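# Seat the juicer lid with its tab over the spout

## Task

Put the lid onto the juicer base so that it sits fully down around the white bowl ring, with its tab (the one with a square end) lying above the pulp spout and pointing toward the clear jug; at the end neither hand may be in contact with any movable object.

## Robot and tools

Robot: two arms, left_arm and right_arm. right_arm ends in a five-finger right hand; left_arm ends in a mirrored left hand. Calibrated bases in the scene frame: left_arm at (+0.014, +0.240, -0.002) m, right_arm at (-0.016, -0.351, -0.002) m, both nearly unrotated. A post stands fixed behind the arms. Loose objects may occasionally get a brief shove from outside.

Scene frame: origin at table-top height, halfway between the nominal bases; +x points out over the table, +z up, and left_arm is on the +y side (arm names do not match image sides). Reported end_effector_position (m) and end_effector_quat_wxyz use this frame and may be off by a few cm, more at long reach.

Hand point: a point fixed to the palm, about 0.05 m in front of it and 0.15 m from the wrist face. Its +z runs along straight fingers, +y out of the palm, +x across the palm away from the thumb on the right hand (toward the thumb on the left hand). Straight fingertips reach 0.06-0.07 m past the point along +z, and the finger lines sit 0.06 m behind it along -y. A wrist bracket on the little-finger side can strike things. Arms track loosely: friction and weight often leave the hand 1-3 cm (sometimes 5 cm) short of the command, usually low, which is not by itself a sign of contact.

execute_actions(actions, cameras): actions is a list of actions; each action is a table of at most 15 rows, one row per 1/30 s step; a short table repeats its final row until step 15. Every row has 28 numbers in [-1, 1], always covering both arms: left_arm dx, dy, dz, rx, ry, rz; left hand little, ring, middle, index, thumb_bend, thumb_turn, force_limit, speed; then the same 14 for right_arm. The six pose numbers are offsets, not poses: measured along scene axes from that arm's Hand target at the start of the action (each row from that same start, not from the prior row); 1.0 equals 0.6 m or 180 degrees; rx, ry, rz form a single rotation vector, turning about the Hand target position. A new action starts from the updated Hand target, so sending the same offset again moves further. Six zeros asks nothing new of that arm, though the next call re-requests its Hand target. Commanded orientation is clipped to within 40 degrees of the measured one each step. Images come back only if actions is empty or cameras names them (["all"], a list of names, or []).

Hand numbers are absolute targets, not offsets: fingers and thumb_bend +1 open/straight, -1 curled; thumb_turn +1 beside the palm, -1 opposite the fingers. force_limit maps -1..+1 to about 0..10 N at the fingertip (0..15 N for the two thumb motors). speed rises linearly from near zero at -1 to full at +0.48 and stays full up to +1 (full travel 0.49 s). For a soft grip close with speed at -0.94 or below. There is no 'no change' value: to keep a hand as it is, resend the eight numbers of its last executed row; before any row for that hand, send hand_measured plus hand_force_limit and hand_speed. With thumb turned in, the hand wraps objects roughly 0.035-0.065 m thick, handles down to 0.025 m. To grip harder, raise force_limit and send a more closed target; to release, send a target more open than hand_measured.

move(target, speed, blend, blocking, cameras): target is one 28-number row or a list of up to 15 rows, same layout and scale as above; every row's offsets count from the Hand targets at the move's start, not from the previous row. Paths are straight lines, end together, are capped at 10 s, and do not avoid obstacles. speed is top path speed in m/s (0.002 to 4.3, default 0.25; turning up to twice that in rad/s), one value or one per target. blend (m) rounds corners in a list; 0 stops at each. blocking=false returns after about 0.5 s while the move continues. Hand numbers of the first row go out at the start; later rows' hand numbers are applied on arrival once everything rests. The result adds a 'move:' line: done (within 10 mm and 2 degrees), off_target, moving, held, or fault, plus limits such as paced (pose clipped) or held (steps withheld). Faster moves hit harder and stray more.

wait(seconds: 0-3600) runs the scene with no new commands. stop brakes a running move. zoom_image(camera: cam_head_left, cam_head_right or cam_high; region [x0, y0, x1, y1] in pixels, at most 504 by 504) enlarges part of the latest image (cameras are 896x504). show_instructions shows reference images. finished_scene(scene=1) ends it irreversibly.

Result lines: Hand target (the pose offsets are measured from), end-effector pose, Joint velocities (may be omitted when all within noise), Joint positions and torques (noisy, offset; numbers 3 and 4 wrap at ±28 N m), hand_measured, hand_stopped_by (moving, target, force, stalled, fault), hand_load_n (positive pushes a finger open; near 0 after a grip is lost), hand_force_limit, hand_speed, and motor temperatures. Joint ranges (rad): waist ±2.880, shoulder 0 to 3.142, elbow 0 to 3.019, wrist pitch -1.693 to 1.571, wrist yaw ±1.571, wrist roll ±2.094.

Avoid: dropping the lid even a few mm, releasing it while it moves, slamming or pressing hard, striking fixed objects, anything leaving the table, contact between the two hands (can end the scene), overloading fingers, and motor heat (MOTOR HOT at 85 °C; at 100 °C the arm goes limp for 30-60 s). A blocked arm keeps pushing; command its target back past the hand point to relieve it. Finish with both hands clear of the lid and juicer.

Each tool is called after ">>>" as name(argument=value, ...), one argument or row to a line, values as JSON.

Reference images:

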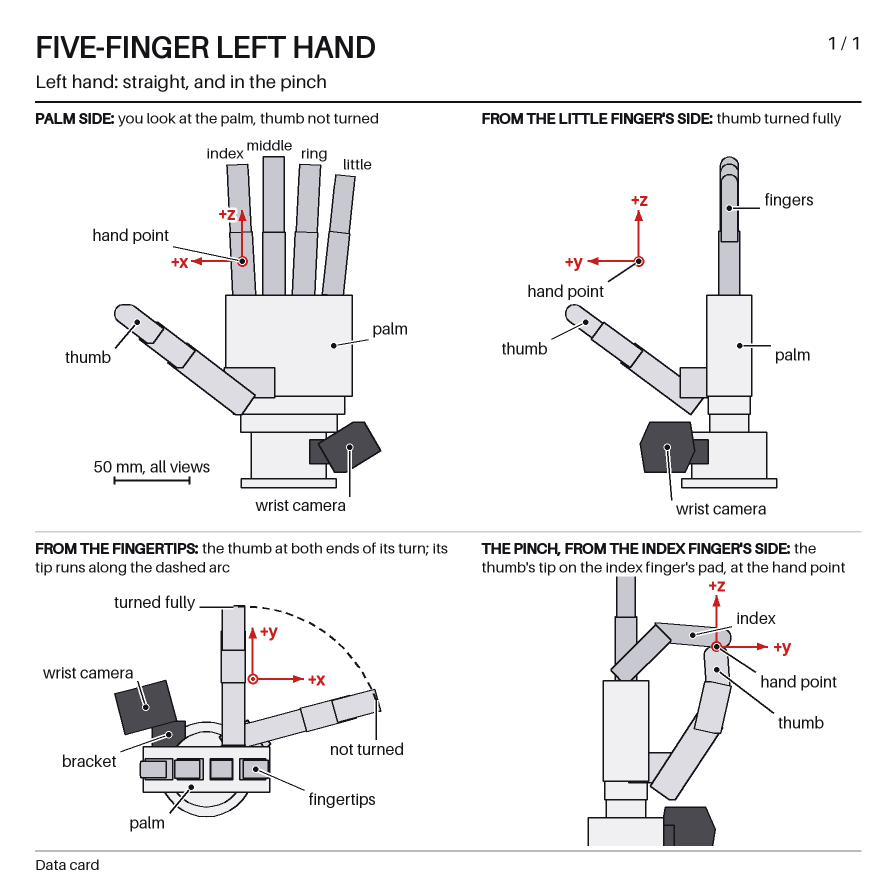

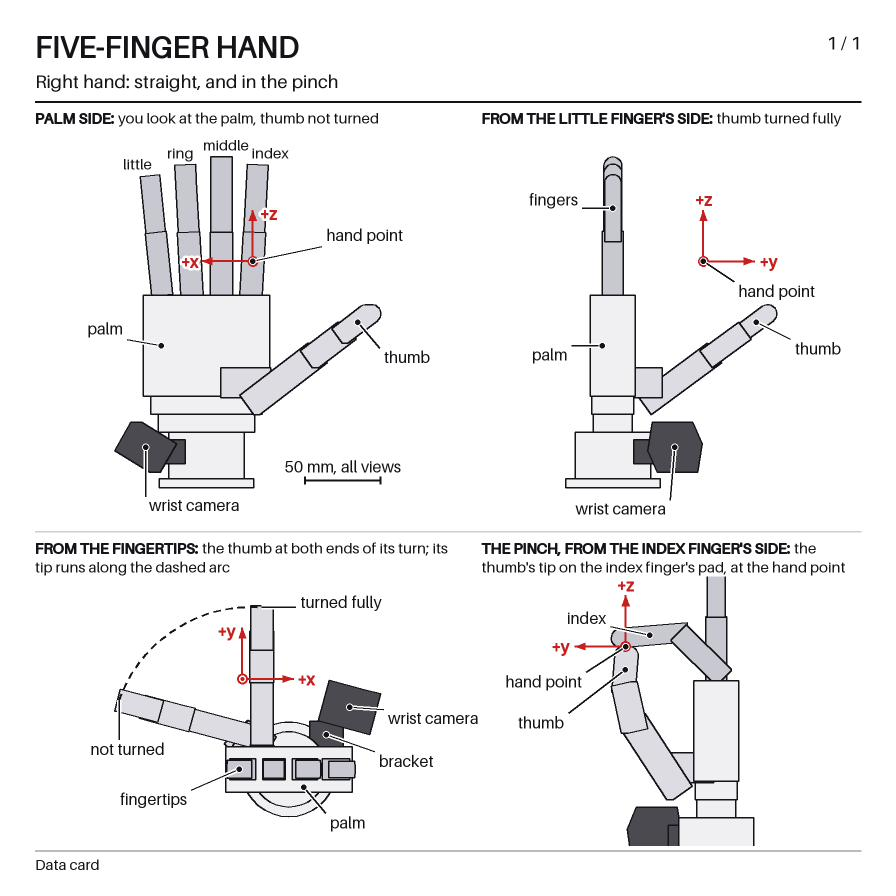

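## Session

>>> execute_actions(
  actions=[],
)

Scene clock: 0.00 s.
left_arm: end_effector_position=(+0.4302, +0.6213, +0.2790) hand_measured=(+1.000, +1.000, +1.000, +1.000, +1.000, +1.000) hand_load_n=(+0.0, +0.0, +0.0, +0.0, +0.0, +0.0) hand_stopped_by=(target, target, target, target, target, target) hand_force_limit=0.00 hand_speed=-0.80 end_effector_quat_wxyz=(-0.323, +0.892, +0.312, +0.054) | right_arm: end_effector_position=(+0.4564, +0.1691, +0.1791) hand_measured=(+1.000, +1.000, +1.000, +1.000, +1.000, +1.000) hand_load_n=(+0.0, +0.0, +0.0, +0.0, +0.0, +0.0) hand_stopped_by=(target, target, target, target, target, target) hand_force_limit=0.00 hand_speed=-0.80 end_effector_quat_wxyz=(-0.372, +0.917, -0.137, +0.033)
Joint positions: left_arm=[0.654 1.503 1.54 -1.262 -0.582 -1.494] | right_arm=[0.74 1.924 1.813 -0.795 -0.411 -0.412]
Joint velocities: within noise
Joint torques (N m): no reading
Motor temperatures (°C): left_arm=[33 34 29 32 32 28] | right_arm=[30 32 34 30 33 28]
Heat: left arm: hottest shoulder 34 °C; right arm: hottest elbow 34 °C.
Hand target: left_arm +0.4346, +0.6245, +0.2839; -0.324, +0.891, +0.313, +0.059 | right_arm +0.4624, +0.1745, +0.1950; -0.384, +0.913, -0.133, +0.044

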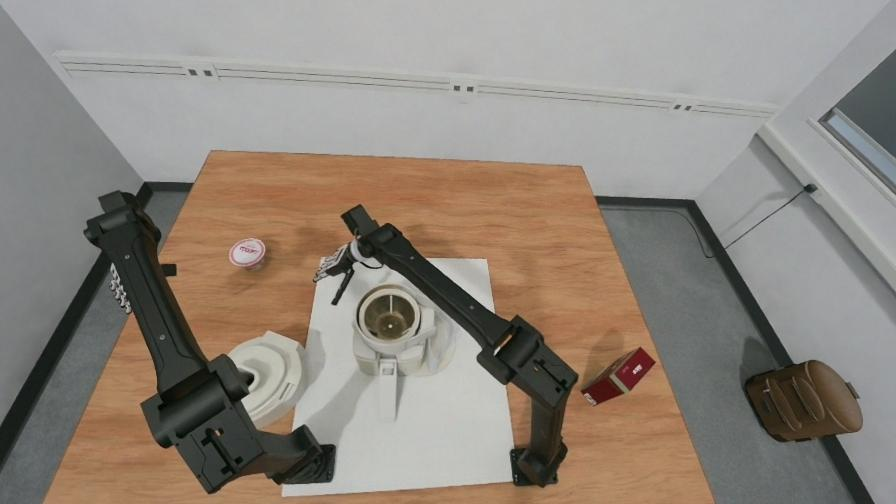

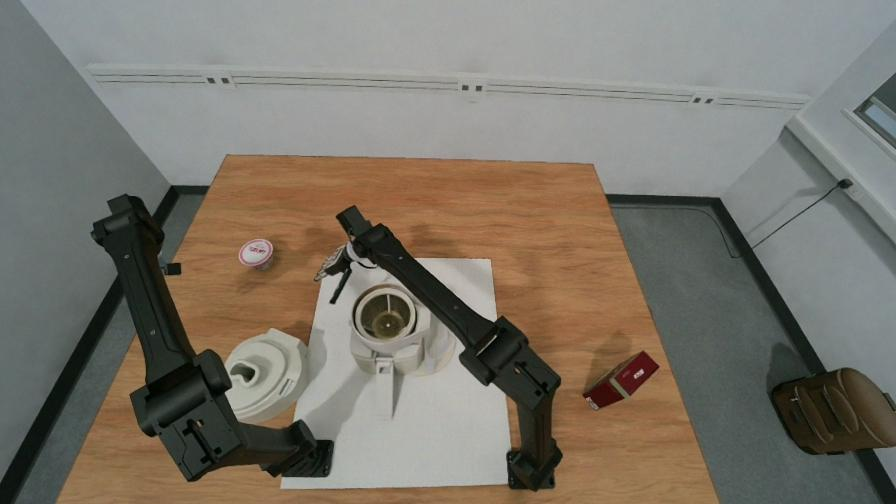

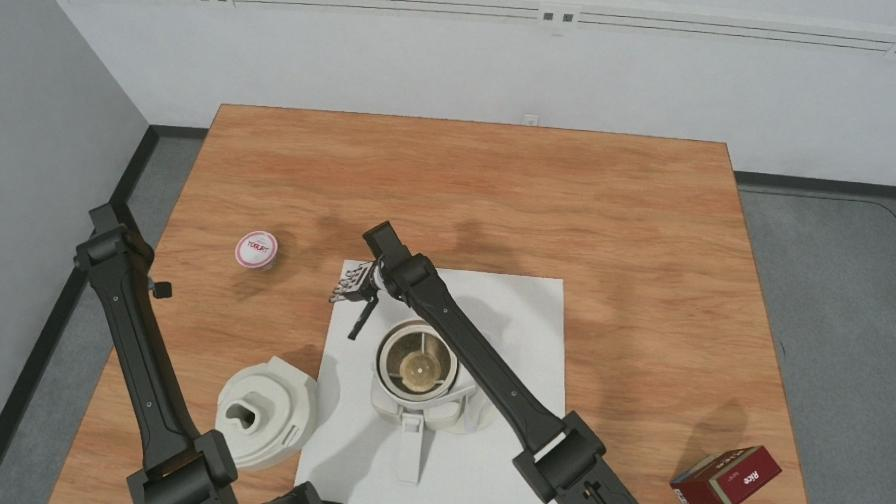

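>>> zoom_image(
  camera="cam_head_left",
  region=[210, 240, 530, 440],
)

>>> zoom_image(
  camera="cam_head_right",
  region=[210, 240, 530, 440],
)

>>> zoom_image(
  camera="cam_high",
  region=[200, 300, 520, 500],
)

Scaled by 1.575.

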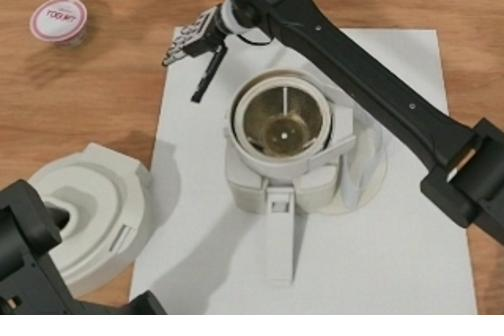

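Scaled by 1.575.

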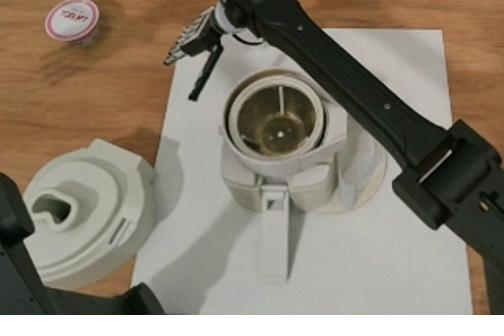

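Scaled by 1.575.

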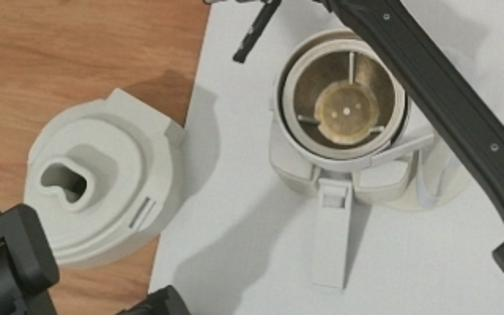

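>>> move(
  target=[
    [0,0,0,0,0,0,1,1,1,1,1,1,0,-0.8, 0,0,0.35,0,0,0,1,1,1,1,1,1,0,-0.8],
    [0,0,0,0,0,0,1,1,1,1,1,1,0,-0.8, 0.0,-0.9,0.35,0,0,-0.3,1,1,1,1,1,1,0,-0.8],
  ],
  blend=[0.05,0],
  speed=0.25,
  cameras=["all"],
)

Scene clock: 33.03 s.
left_arm: end_effector_position=(+0.4302, +0.6213, +0.2790) hand_measured=(+1.000, +1.000, +1.000, +1.000, +1.000, +1.000) hand_load_n=(+0.0, +0.0, +0.0, +0.0, +0.0, +0.0) hand_stopped_by=(target, target, target, target, target, target) hand_force_limit=0.00 hand_speed=-0.80 end_effector_quat_wxyz=(-0.323, +0.892, +0.312, +0.054) | right_arm: end_effector_position=(+0.4666, -0.3678, +0.4008) hand_measured=(+1.000, +1.000, +1.000, +1.000, +1.000, +1.000) hand_load_n=(+0.0, +0.0, +0.0, +0.0, +0.0, +0.0) hand_stopped_by=(target, target, target, target, target, target) hand_force_limit=0.00 hand_speed=-0.80 end_effector_quat_wxyz=(-0.322, +0.748, -0.542, +0.210)
Joint positions: left_arm=[0.654 1.503 1.54 -1.262 -0.582 -1.494] | right_arm=[-0.179 1.346 1.674 -1.195 -0.391 -0.373]
Joint torques (N m): left_arm=[1.26 -11.05 11.81 0.85 -0.6 -0.11] | right_arm=[1.49 -11.34 8.68 1.61 -0.41 -0.13]
Motor temperatures (°C): left_arm=[33 36 33 32 32 28] | right_arm=[30 33 41 30 33 27]
Heat: left arm: hottest shoulder 36 °C; right arm: hottest elbow 41 °C.
Hand target: left_arm +0.4346, +0.6245, +0.2839; -0.324, +0.891, +0.313, +0.059 | right_arm +0.4624, -0.3656, +0.4050; -0.322, +0.753, -0.533, +0.213
Off the commanded pose: left_arm 0.007 m, 1 deg | right_arm 0.006 m, 1 deg.
move: done

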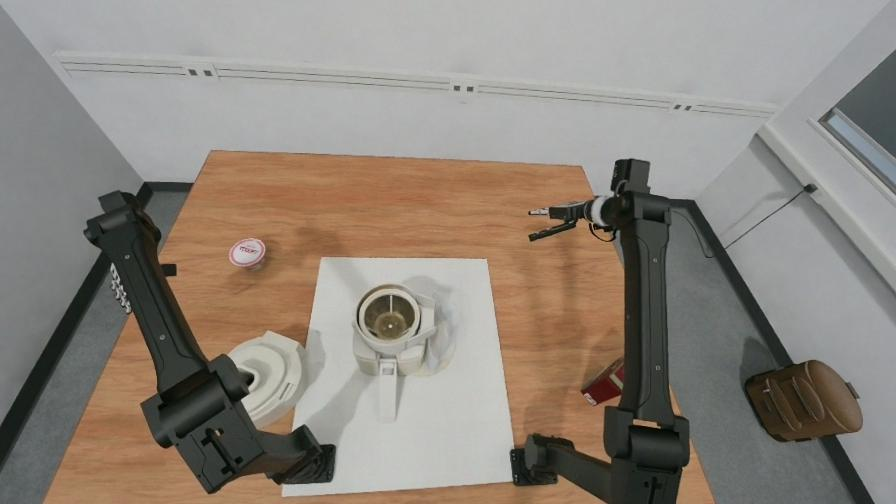

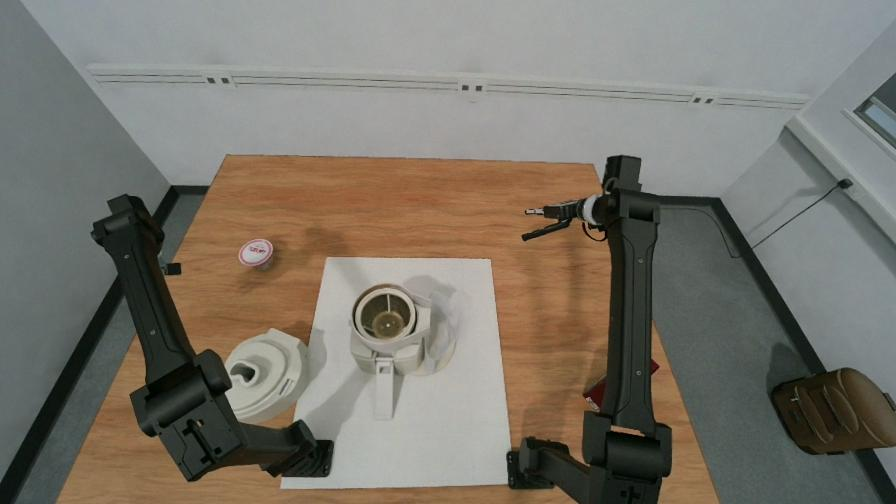

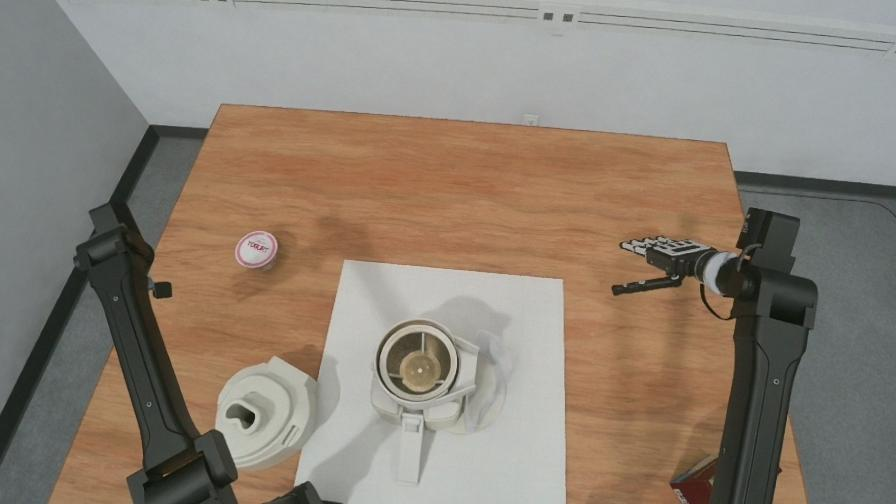

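>>> zoom_image(
  camera="cam_head_left",
  region=[330, 260, 490, 440],
)

>>> zoom_image(
  camera="cam_high",
  region=[340, 290, 540, 500],
)

>>> zoom_image(
  camera="cam_high",
  region=[200, 340, 340, 490],
)

>>> zoom_image(
  camera="cam_head_right",
  region=[200, 300, 340, 450],
)

Scaled by 2.800.

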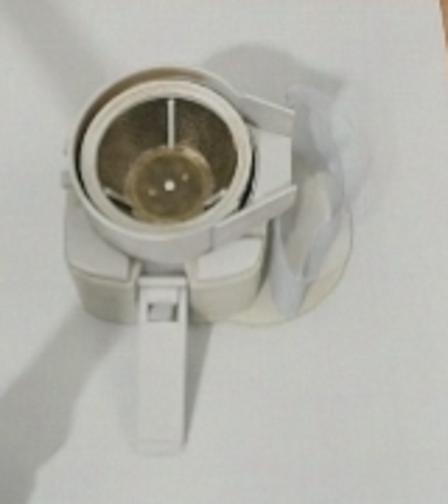

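Scaled by 2.400.

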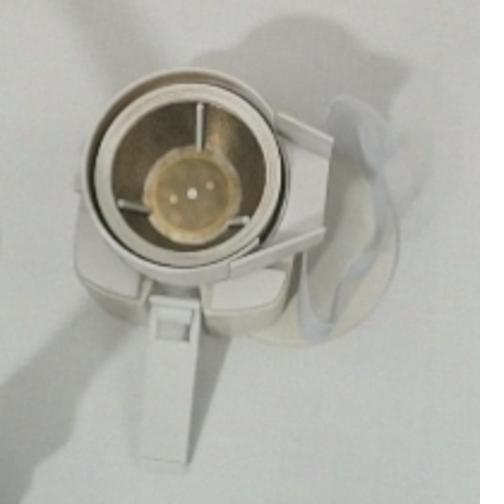

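Scaled by 3.360.

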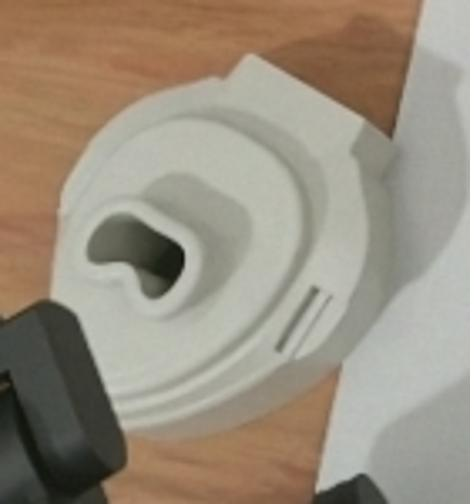

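Scaled by 3.360.

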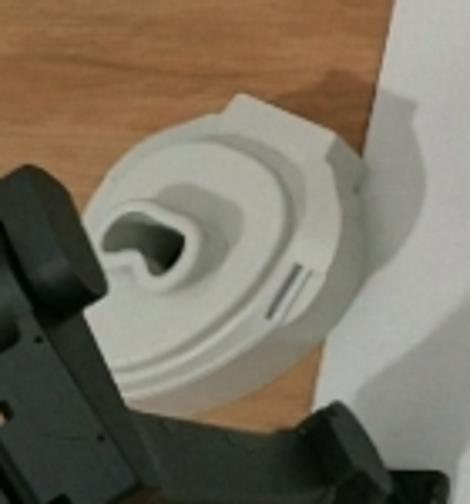

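>>> move(
  target=[-0.6,0.3,0.1,0,0,0.28,1,1,1,1,1,1,0,-0.8, 0,0,0,0,0,0,1,1,1,1,1,1,0,-0.8],
  speed=0.25,
  cameras=["all"],
)

Scene clock: 112.07 s.
left_arm: end_effector_position=(+0.0726, +0.7954, +0.3286) hand_measured=(+1.000, +1.000, +1.000, +1.000, +1.000, +1.000) hand_load_n=(-0.5, +0.0, +0.0, -0.5, +0.0, +0.0) hand_stopped_by=(target, target, target, target, target, target) hand_force_limit=0.00 hand_speed=-0.80 end_effector_quat_wxyz=(-0.313, +0.679, +0.657, -0.095) | right_arm: end_effector_position=(+0.4666, -0.3679, +0.4008) hand_measured=(+1.000, +1.000, +1.000, +1.000, +1.000, +1.000) hand_load_n=(+0.0, +0.0, +0.0, +0.0, +0.0, +0.0) hand_stopped_by=(target, target, target, target, target, target) hand_force_limit=0.00 hand_speed=-0.80 end_effector_quat_wxyz=(-0.322, +0.748, -0.542, +0.210)
Joint positions: left_arm=[1.348 1.561 1.745 -1.544 -0.636 -1.698] | right_arm=[-0.179 1.346 1.674 -1.195 -0.391 -0.373]
Joint torques (N m): left_arm=[1.08 -10.99 14.53 0.06 -0.67 -0.2] | right_arm=[0.5 -11.34 8.54 1.51 -0.41 -0.14]
Motor temperatures (°C): left_arm=[32 37 38 31 32 28] | right_arm=[30 34 42 29 33 27]
Heat: left arm: hottest elbow 38 °C; right arm: hottest elbow 42 °C.
Hand target: left_arm +0.0746, +0.8046, +0.3439; -0.318, +0.673, +0.663, -0.084 | right_arm +0.4624, -0.3656, +0.4050; -0.322, +0.753, -0.533, +0.213
Off the commanded pose: left_arm 0.018 m, 2 deg | right_arm 0.006 m, 1 deg.
move: off_target (left_arm)

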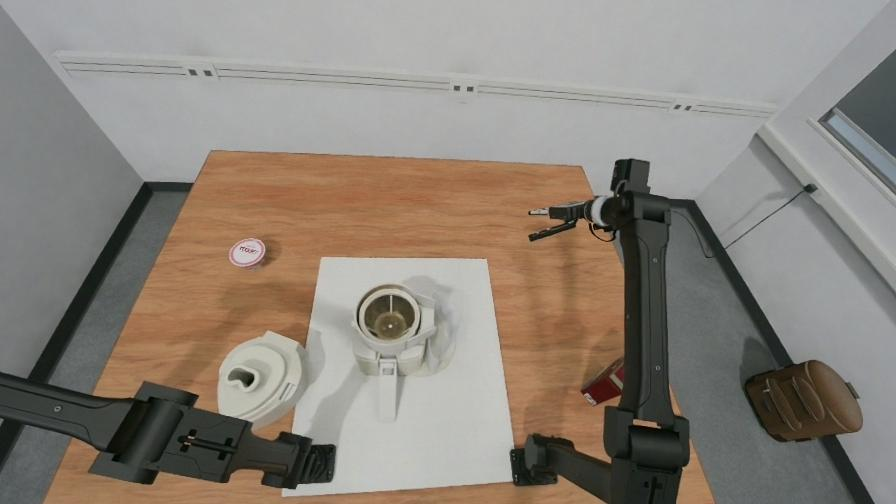

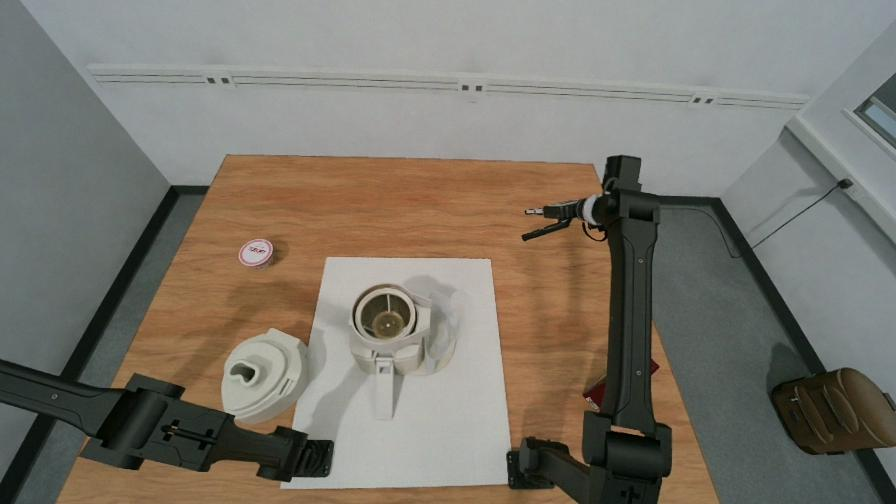

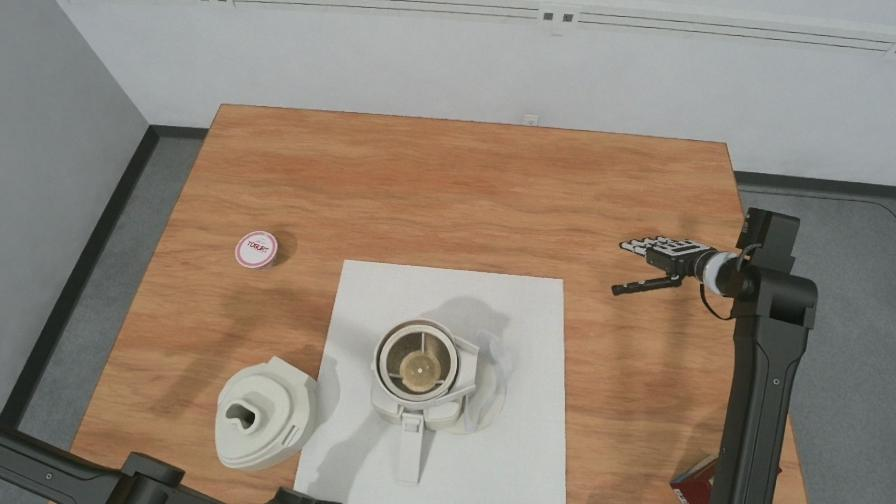

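>>> zoom_image(
  camera="cam_head_left",
  region=[205, 320, 325, 440],
)

>>> zoom_image(
  camera="cam_head_right",
  region=[205, 320, 325, 440],
)

>>> zoom_image(
  camera="cam_high",
  region=[205, 345, 335, 475],
)

Scaled by 4.200.

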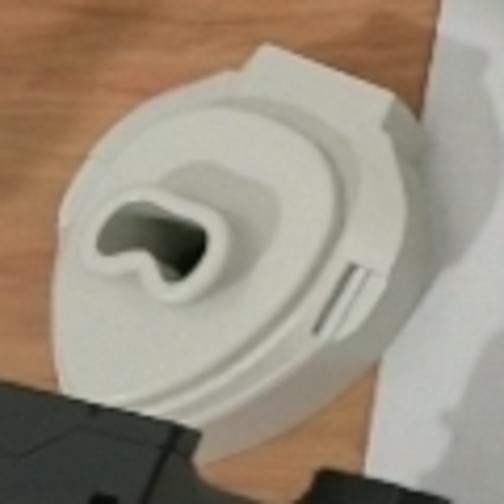

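Scaled by 4.200.

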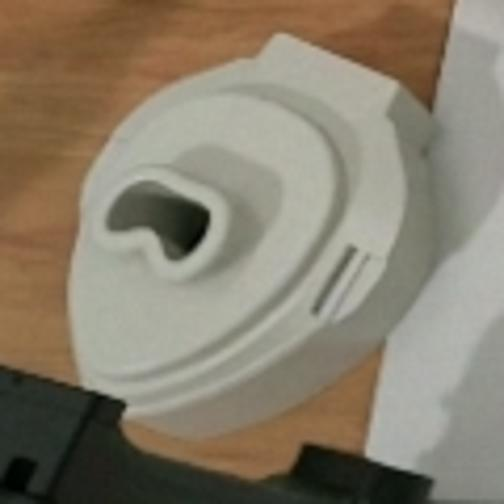

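Scaled by 3.877.

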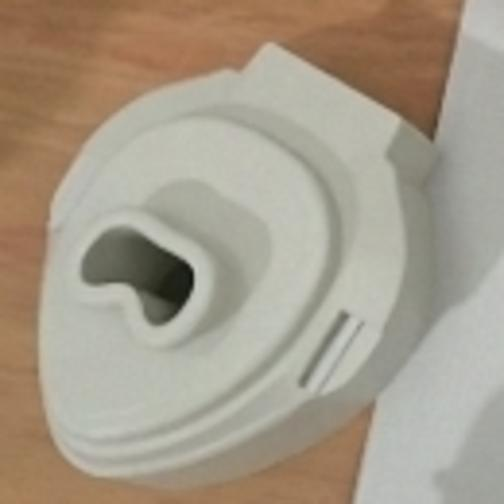

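>>> move(
  target=[
    [0.275,-0.175,-0.07,-0.228,-0.06,-0.475,1,1,1,1,1,1,0,-0.8, 0,0,0,0,0,0,1,1,1,1,1,1,0,-0.8],
    [0.275,-0.25,-0.35,-0.228,-0.06,-0.475,1,1,1,1,1,1,0,-0.8, 0,0,0,0,0,0,1,1,1,1,1,1,0,-0.8],
  ],
  blend=[0.0,0],
  speed=0.2,
  cameras=["all"],
)

Scene clock: 427.23 s.
left_arm: end_effector_position=(+0.2337, +0.6558, +0.1411) hand_measured=(+1.000, +1.000, +1.000, +1.000, +1.000, +1.000) hand_load_n=(+0.0, +0.0, +0.0, +0.0, +0.0, +0.0) hand_stopped_by=(target, target, target, target, target, target) hand_force_limit=0.00 hand_speed=-0.80 end_effector_quat_wxyz=(-0.001, +1.000, +0.001, +0.001) | right_arm: end_effector_position=(+0.4666, -0.3679, +0.4008) hand_measured=(+1.000, +1.000, +1.000, +1.000, +1.000, +1.000) hand_load_n=(+0.0, +0.0, +0.0, +0.0, +0.0, +0.0) hand_stopped_by=(target, target, target, target, target, target) hand_force_limit=0.00 hand_speed=-0.80 end_effector_quat_wxyz=(-0.322, +0.748, -0.542, +0.210)
Joint positions: left_arm=[1.203 1.703 1.477 -1.341 0.002 -0.377] | right_arm=[-0.179 1.346 1.674 -1.195 -0.391 -0.373]
Joint torques (N m): left_arm=[0.03 -12.98 8.61 0.65 -0.21 -0.21] | right_arm=[0.73 -11.22 8.66 1.58 -0.46 -0.16]
Motor temperatures (°C): left_arm=[31 38 55 30 32 28] | right_arm=[29 33 45 29 32 27]
Heat: left arm: hottest elbow 55 °C; right arm: hottest elbow 45 °C.
Hand target: left_arm +0.2396, +0.6547, +0.1341; -0.001, +1.000, +0.000, +0.000 | right_arm +0.4624, -0.3656, +0.4050; -0.322, +0.753, -0.533, +0.213
Off the commanded pose: left_arm 0.009 m, 0 deg | right_arm 0.006 m, 1 deg.
move: done

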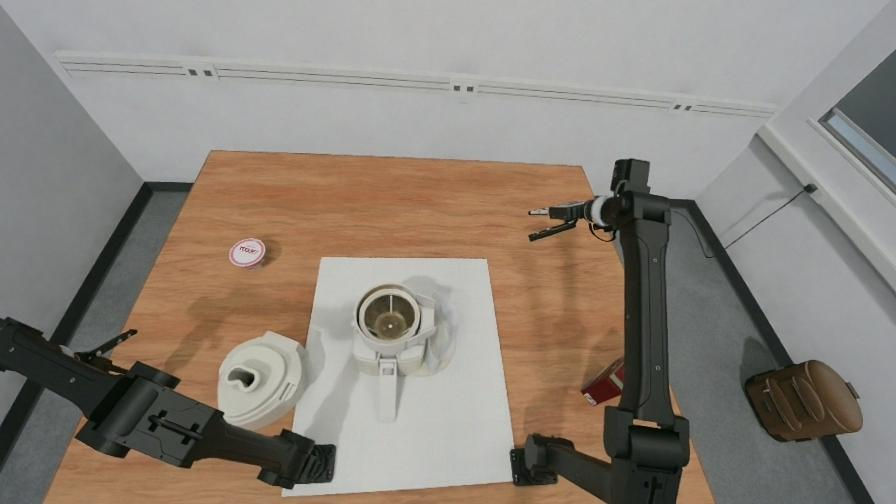

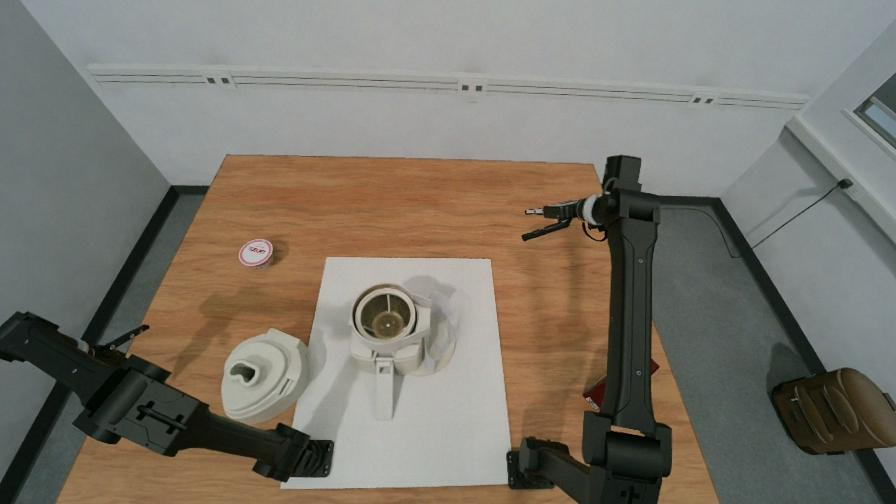

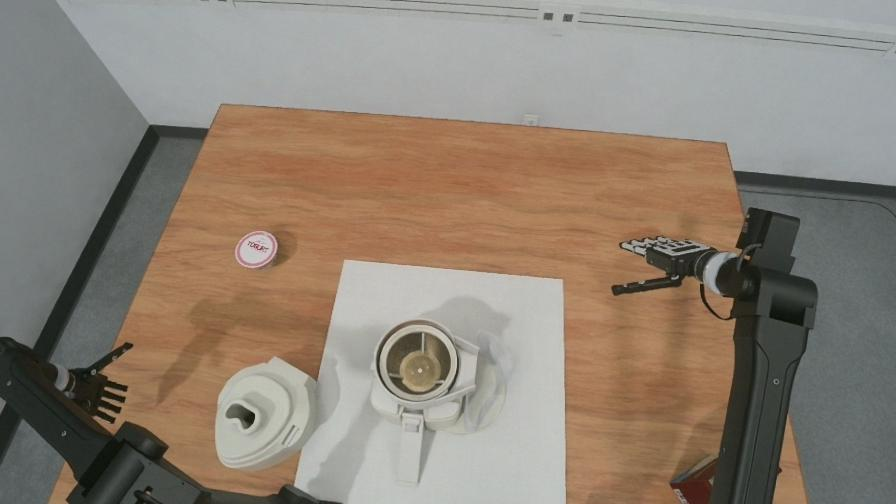

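>>> move(
  target=[
    [0,0,-0.082,0,0,0,1,1,1,1,1,1,0,-0.8, 0,0,0,0,0,0,1,1,1,1,1,1,0,-0.8],
    [0,-0.28,-0.082,0,0,0,1,1,1,1,1,1,0,-0.8, 0,0,0,0,0,0,1,1,1,1,1,1,0,-0.8],
  ],
  speed=[0.1,0.08],
  cameras=["all"],
)

Scene clock: 437.83 s.
left_arm: end_effector_position=(+0.2372, +0.4900, +0.0891) hand_measured=(+1.000, +1.000, +1.000, +1.000, +1.000, +1.000) hand_load_n=(+0.0, +0.0, +0.0, +0.0, +0.0, +0.0) hand_stopped_by=(target, target, target, target, target, target) hand_force_limit=0.00 hand_speed=-0.80 end_effector_quat_wxyz=(+0.001, +1.000, +0.000, +0.000) | right_arm: end_effector_position=(+0.4666, -0.3679, +0.4008) hand_measured=(+1.000, +1.000, +1.000, +1.000, +1.000, +1.000) hand_load_n=(+0.0, +0.0, +0.0, +0.0, +0.0, +0.0) hand_stopped_by=(target, target, target, target, target, target) hand_force_limit=0.00 hand_speed=-0.80 end_effector_quat_wxyz=(-0.322, +0.748, -0.542, +0.210)
Joint positions: left_arm=[1.026 1.381 0.96 -1.151 0.001 -0.553] | right_arm=[-0.179 1.346 1.674 -1.195 -0.391 -0.373]
Joint torques (N m): left_arm=[0.21 -8.59 7.58 0.65 -0.18 -0.19] | right_arm=[1.26 -11.34 8.59 1.61 -0.48 -0.12]
Heat: left arm: hottest elbow 52 °C; right arm: hottest elbow 45 °C.
Hand target: left_arm +0.2396, +0.4867, +0.0849; -0.001, +1.000, +0.000, +0.000 | right_arm +0.4624, -0.3656, +0.4050; -0.322, +0.753, -0.533, +0.213
Off the commanded pose: left_arm 0.006 m, 0 deg | right_arm 0.006 m, 1 deg.
move: done

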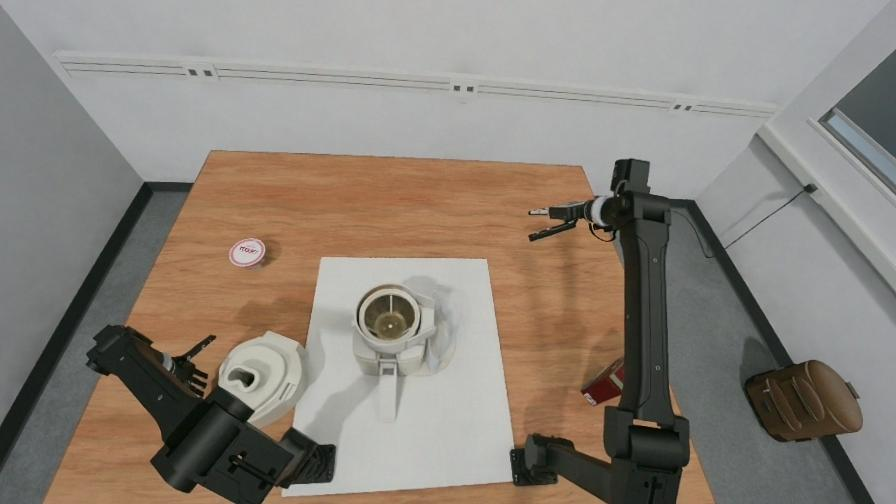

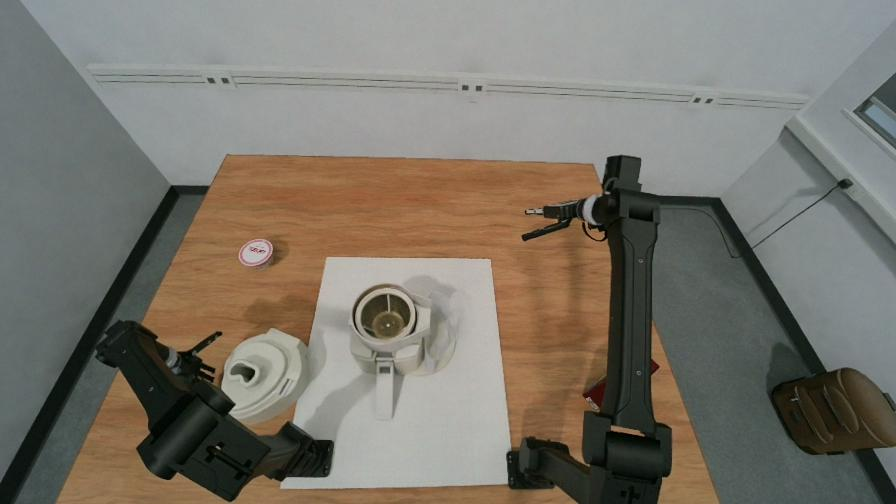

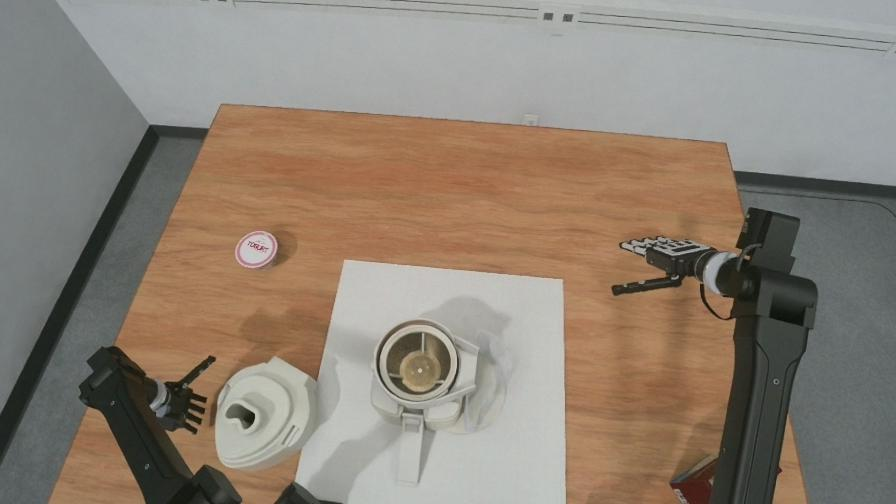

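>>> move(
  target=[0.02,-0.21,0,0,0,0,1,1,1,1,1,1,0,-0.8, 0,0,0,0,0,0,1,1,1,1,1,1,0,-0.8],
  speed=0.05,
  cameras=["all"],
)

Scene clock: 445.07 s.
left_arm: end_effector_position=(+0.2566, +0.3715, +0.0885) hand_measured=(+1.000, +1.000, +1.000, +1.000, +1.000, +1.000) hand_load_n=(+0.0, +0.0, +0.0, +0.0, +0.0, +0.5) hand_stopped_by=(target, target, target, target, target, target) hand_force_limit=0.00 hand_speed=-0.80 end_effector_quat_wxyz=(-0.011, +1.000, +0.000, +0.009) | right_arm: end_effector_position=(+0.4666, -0.3679, +0.4008) hand_measured=(+1.000, +1.000, +1.000, +1.000, +1.000, +1.000) hand_load_n=(+0.0, +0.0, +0.0, +0.0, +0.0, +0.0) hand_stopped_by=(target, target, target, target, target, target) hand_force_limit=0.00 hand_speed=-0.80 end_effector_quat_wxyz=(-0.322, +0.748, -0.542, +0.210)
Joint positions: left_arm=[0.743 1.137 0.752 -1.158 -0.004 -0.835] | right_arm=[-0.179 1.346 1.674 -1.195 -0.391 -0.373]
Joint torques (N m): left_arm=[-0.15 -5.36 7.53 -0.44 0.01 -0.22] | right_arm=[0.73 -11.22 8.76 1.48 -0.44 -0.12]
Motor temperatures (°C): left_arm=[31 38 50 30 32 28] | right_arm=[29 33 45 29 32 27]
Heat: left arm: hottest elbow 50 °C; right arm: hottest elbow 45 °C.
Hand target: left_arm +0.2516, +0.3606, +0.0848; -0.001, +1.000, +0.000, +0.000 | right_arm +0.4624, -0.3656, +0.4050; -0.322, +0.753, -0.533, +0.213
Off the commanded pose: left_arm 0.012 m, 2 deg | right_arm 0.006 m, 1 deg.
move: off_target (left_arm)

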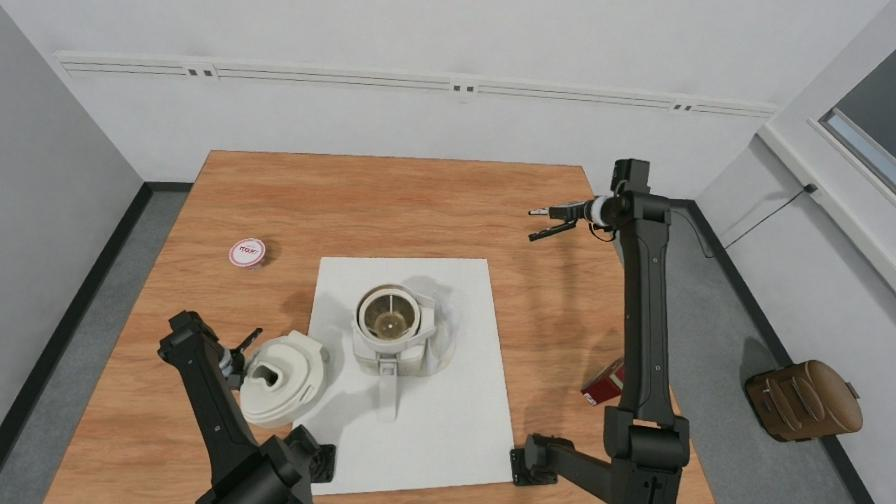

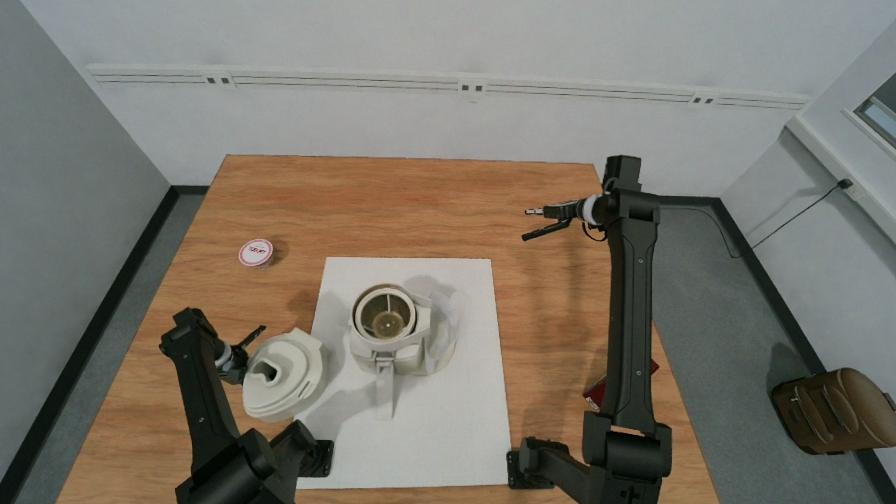

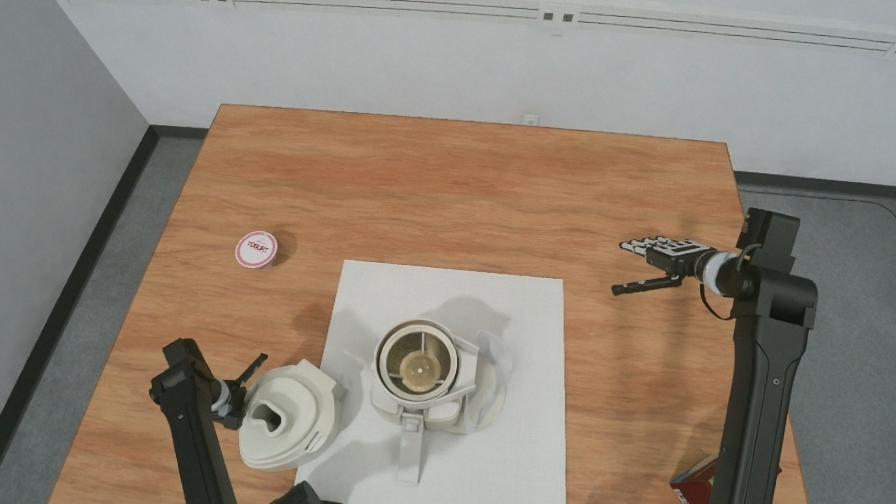

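>>> zoom_image(
  camera="cam_high",
  region=[190, 330, 350, 490],
)

>>> zoom_image(
  camera="cam_head_right",
  region=[210, 310, 340, 440],
)

Scaled by 3.150.

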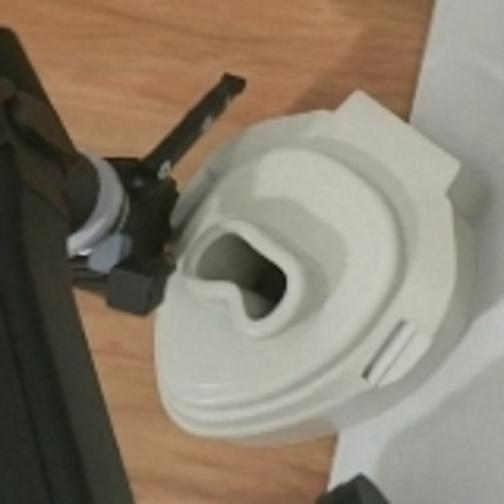

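Scaled by 3.877.

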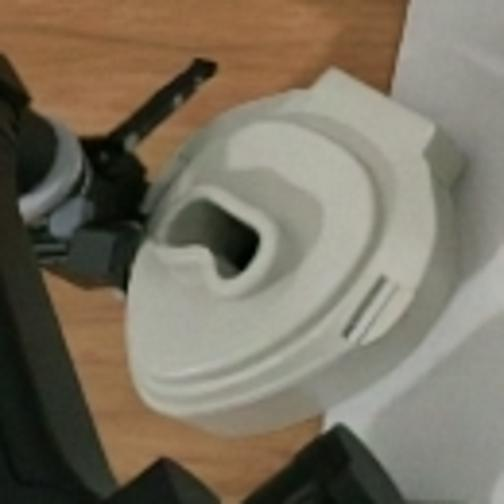

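>>> move(
  target=[
    [0,0.15,0.02,0,0,0,1,1,1,1,1,1,0,-0.8, 0,0,0,0,0,0,1,1,1,1,1,1,0,-0.8],
    [-0.15,0.6,0.4,0,0,0.25,1,1,1,1,1,1,0,-0.8, 0,0,0,0,0,0,1,1,1,1,1,1,0,-0.8],
    [-0.25,0.68,0.4,0,0,0.4,1,1,1,1,1,1,0,-0.8, 0,0,0,0,0,0,1,1,1,1,1,1,0,-0.8],
  ],
  blend=[0.02,0.05,0],
  speed=0.2,
  cameras=["all"],
)

Scene clock: 566.43 s.
left_arm: end_effector_position=(+0.1062, +0.7572, +0.3144) hand_measured=(+1.000, +1.000, +1.000, +1.000, +1.000, +1.000) hand_load_n=(+0.0, +0.5, +0.0, +0.5, +0.0, +0.0) hand_stopped_by=(target, target, target, target, target, target) hand_force_limit=0.00 hand_speed=-0.80 end_effector_quat_wxyz=(-0.034, +0.813, +0.580, +0.034) | right_arm: end_effector_position=(+0.4666, -0.3679, +0.4008) hand_measured=(+1.000, +1.000, +1.000, +1.000, +1.000, +1.000) hand_load_n=(+0.0, +0.5, +0.0, +0.0, +0.0, +0.0) hand_stopped_by=(target, target, target, target, target, target) hand_force_limit=0.00 hand_speed=-0.80 end_effector_quat_wxyz=(-0.322, +0.748, -0.542, +0.210)
Joint positions: left_arm=[1.535 1.62 1.82 -1.674 0.012 -1.285] | right_arm=[-0.179 1.346 1.674 -1.195 -0.391 -0.373]
Joint torques (N m): left_arm=[2.26 -11.28 14.04 -0.17 0.02 -0.2] | right_arm=[0.09 -11.75 8.72 1.59 -0.45 -0.15]
Motor temperatures (°C): left_arm=[31 35 42 30 31 28] | right_arm=[29 33 46 29 32 27]
Heat: left arm: hottest elbow 42 °C; right arm: hottest elbow 46 °C.
Hand target: left_arm +0.1016, +0.7685, +0.3248; +0.000, +0.809, +0.587, -0.001 | right_arm +0.4624, -0.3656, +0.4050; -0.322, +0.753, -0.533, +0.213
Off the commanded pose: left_arm 0.016 m, 6 deg | right_arm 0.006 m, 1 deg.
joint sent to its limit (left arm) — joint 4 (wrist pitch), lower limit. The joint targets are off in orientation, not in position.
move: off_target (left_arm)

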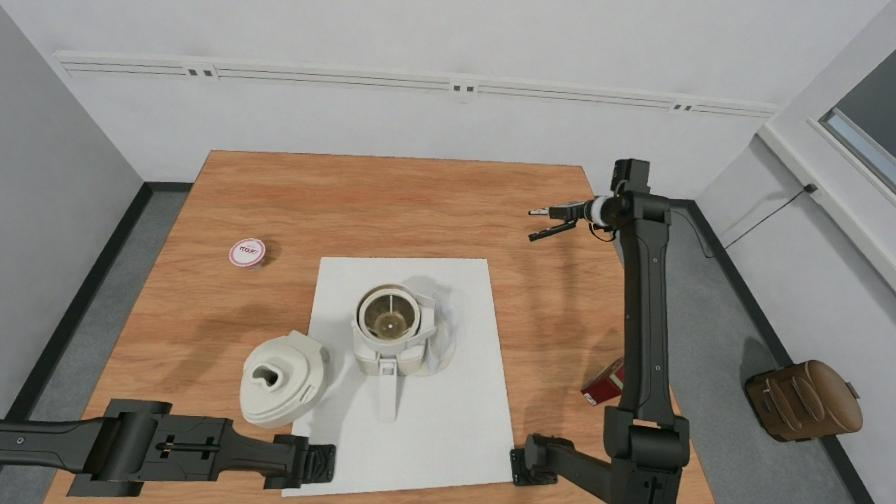

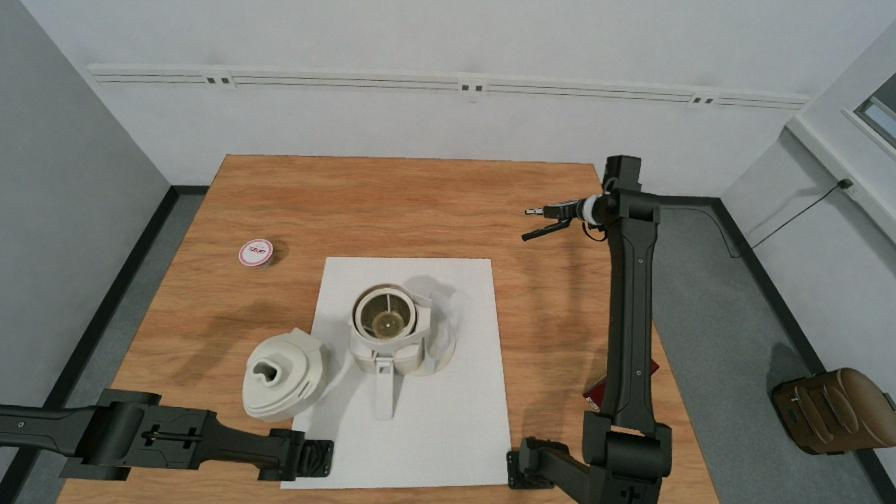

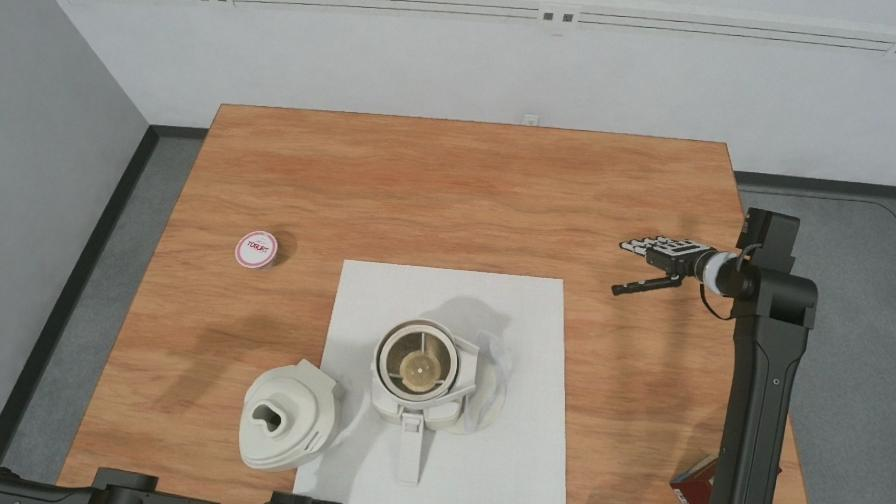

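>>> zoom_image(
  camera="cam_head_left",
  region=[235, 320, 345, 430],
)

>>> zoom_image(
  camera="cam_high",
  region=[230, 350, 350, 470],
)

>>> zoom_image(
  camera="cam_head_right",
  region=[235, 320, 345, 430],
)

Scaled by 4.582.

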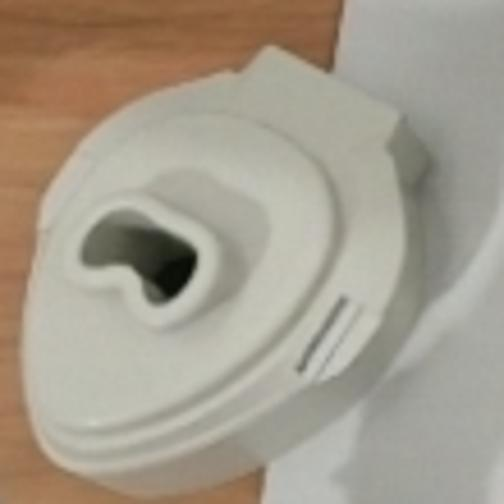

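Scaled by 4.200.

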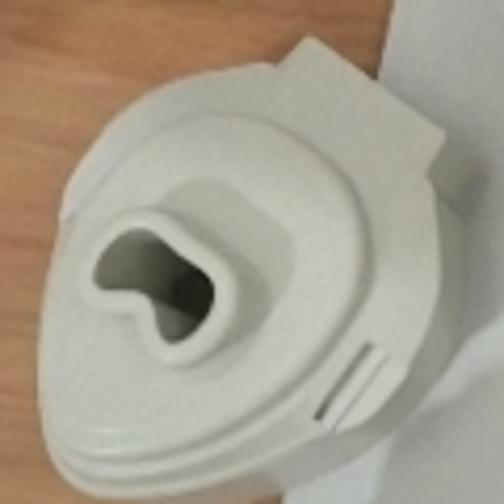

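Scaled by 4.582.

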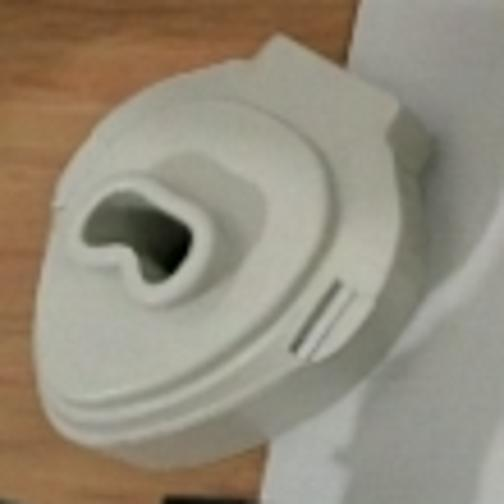

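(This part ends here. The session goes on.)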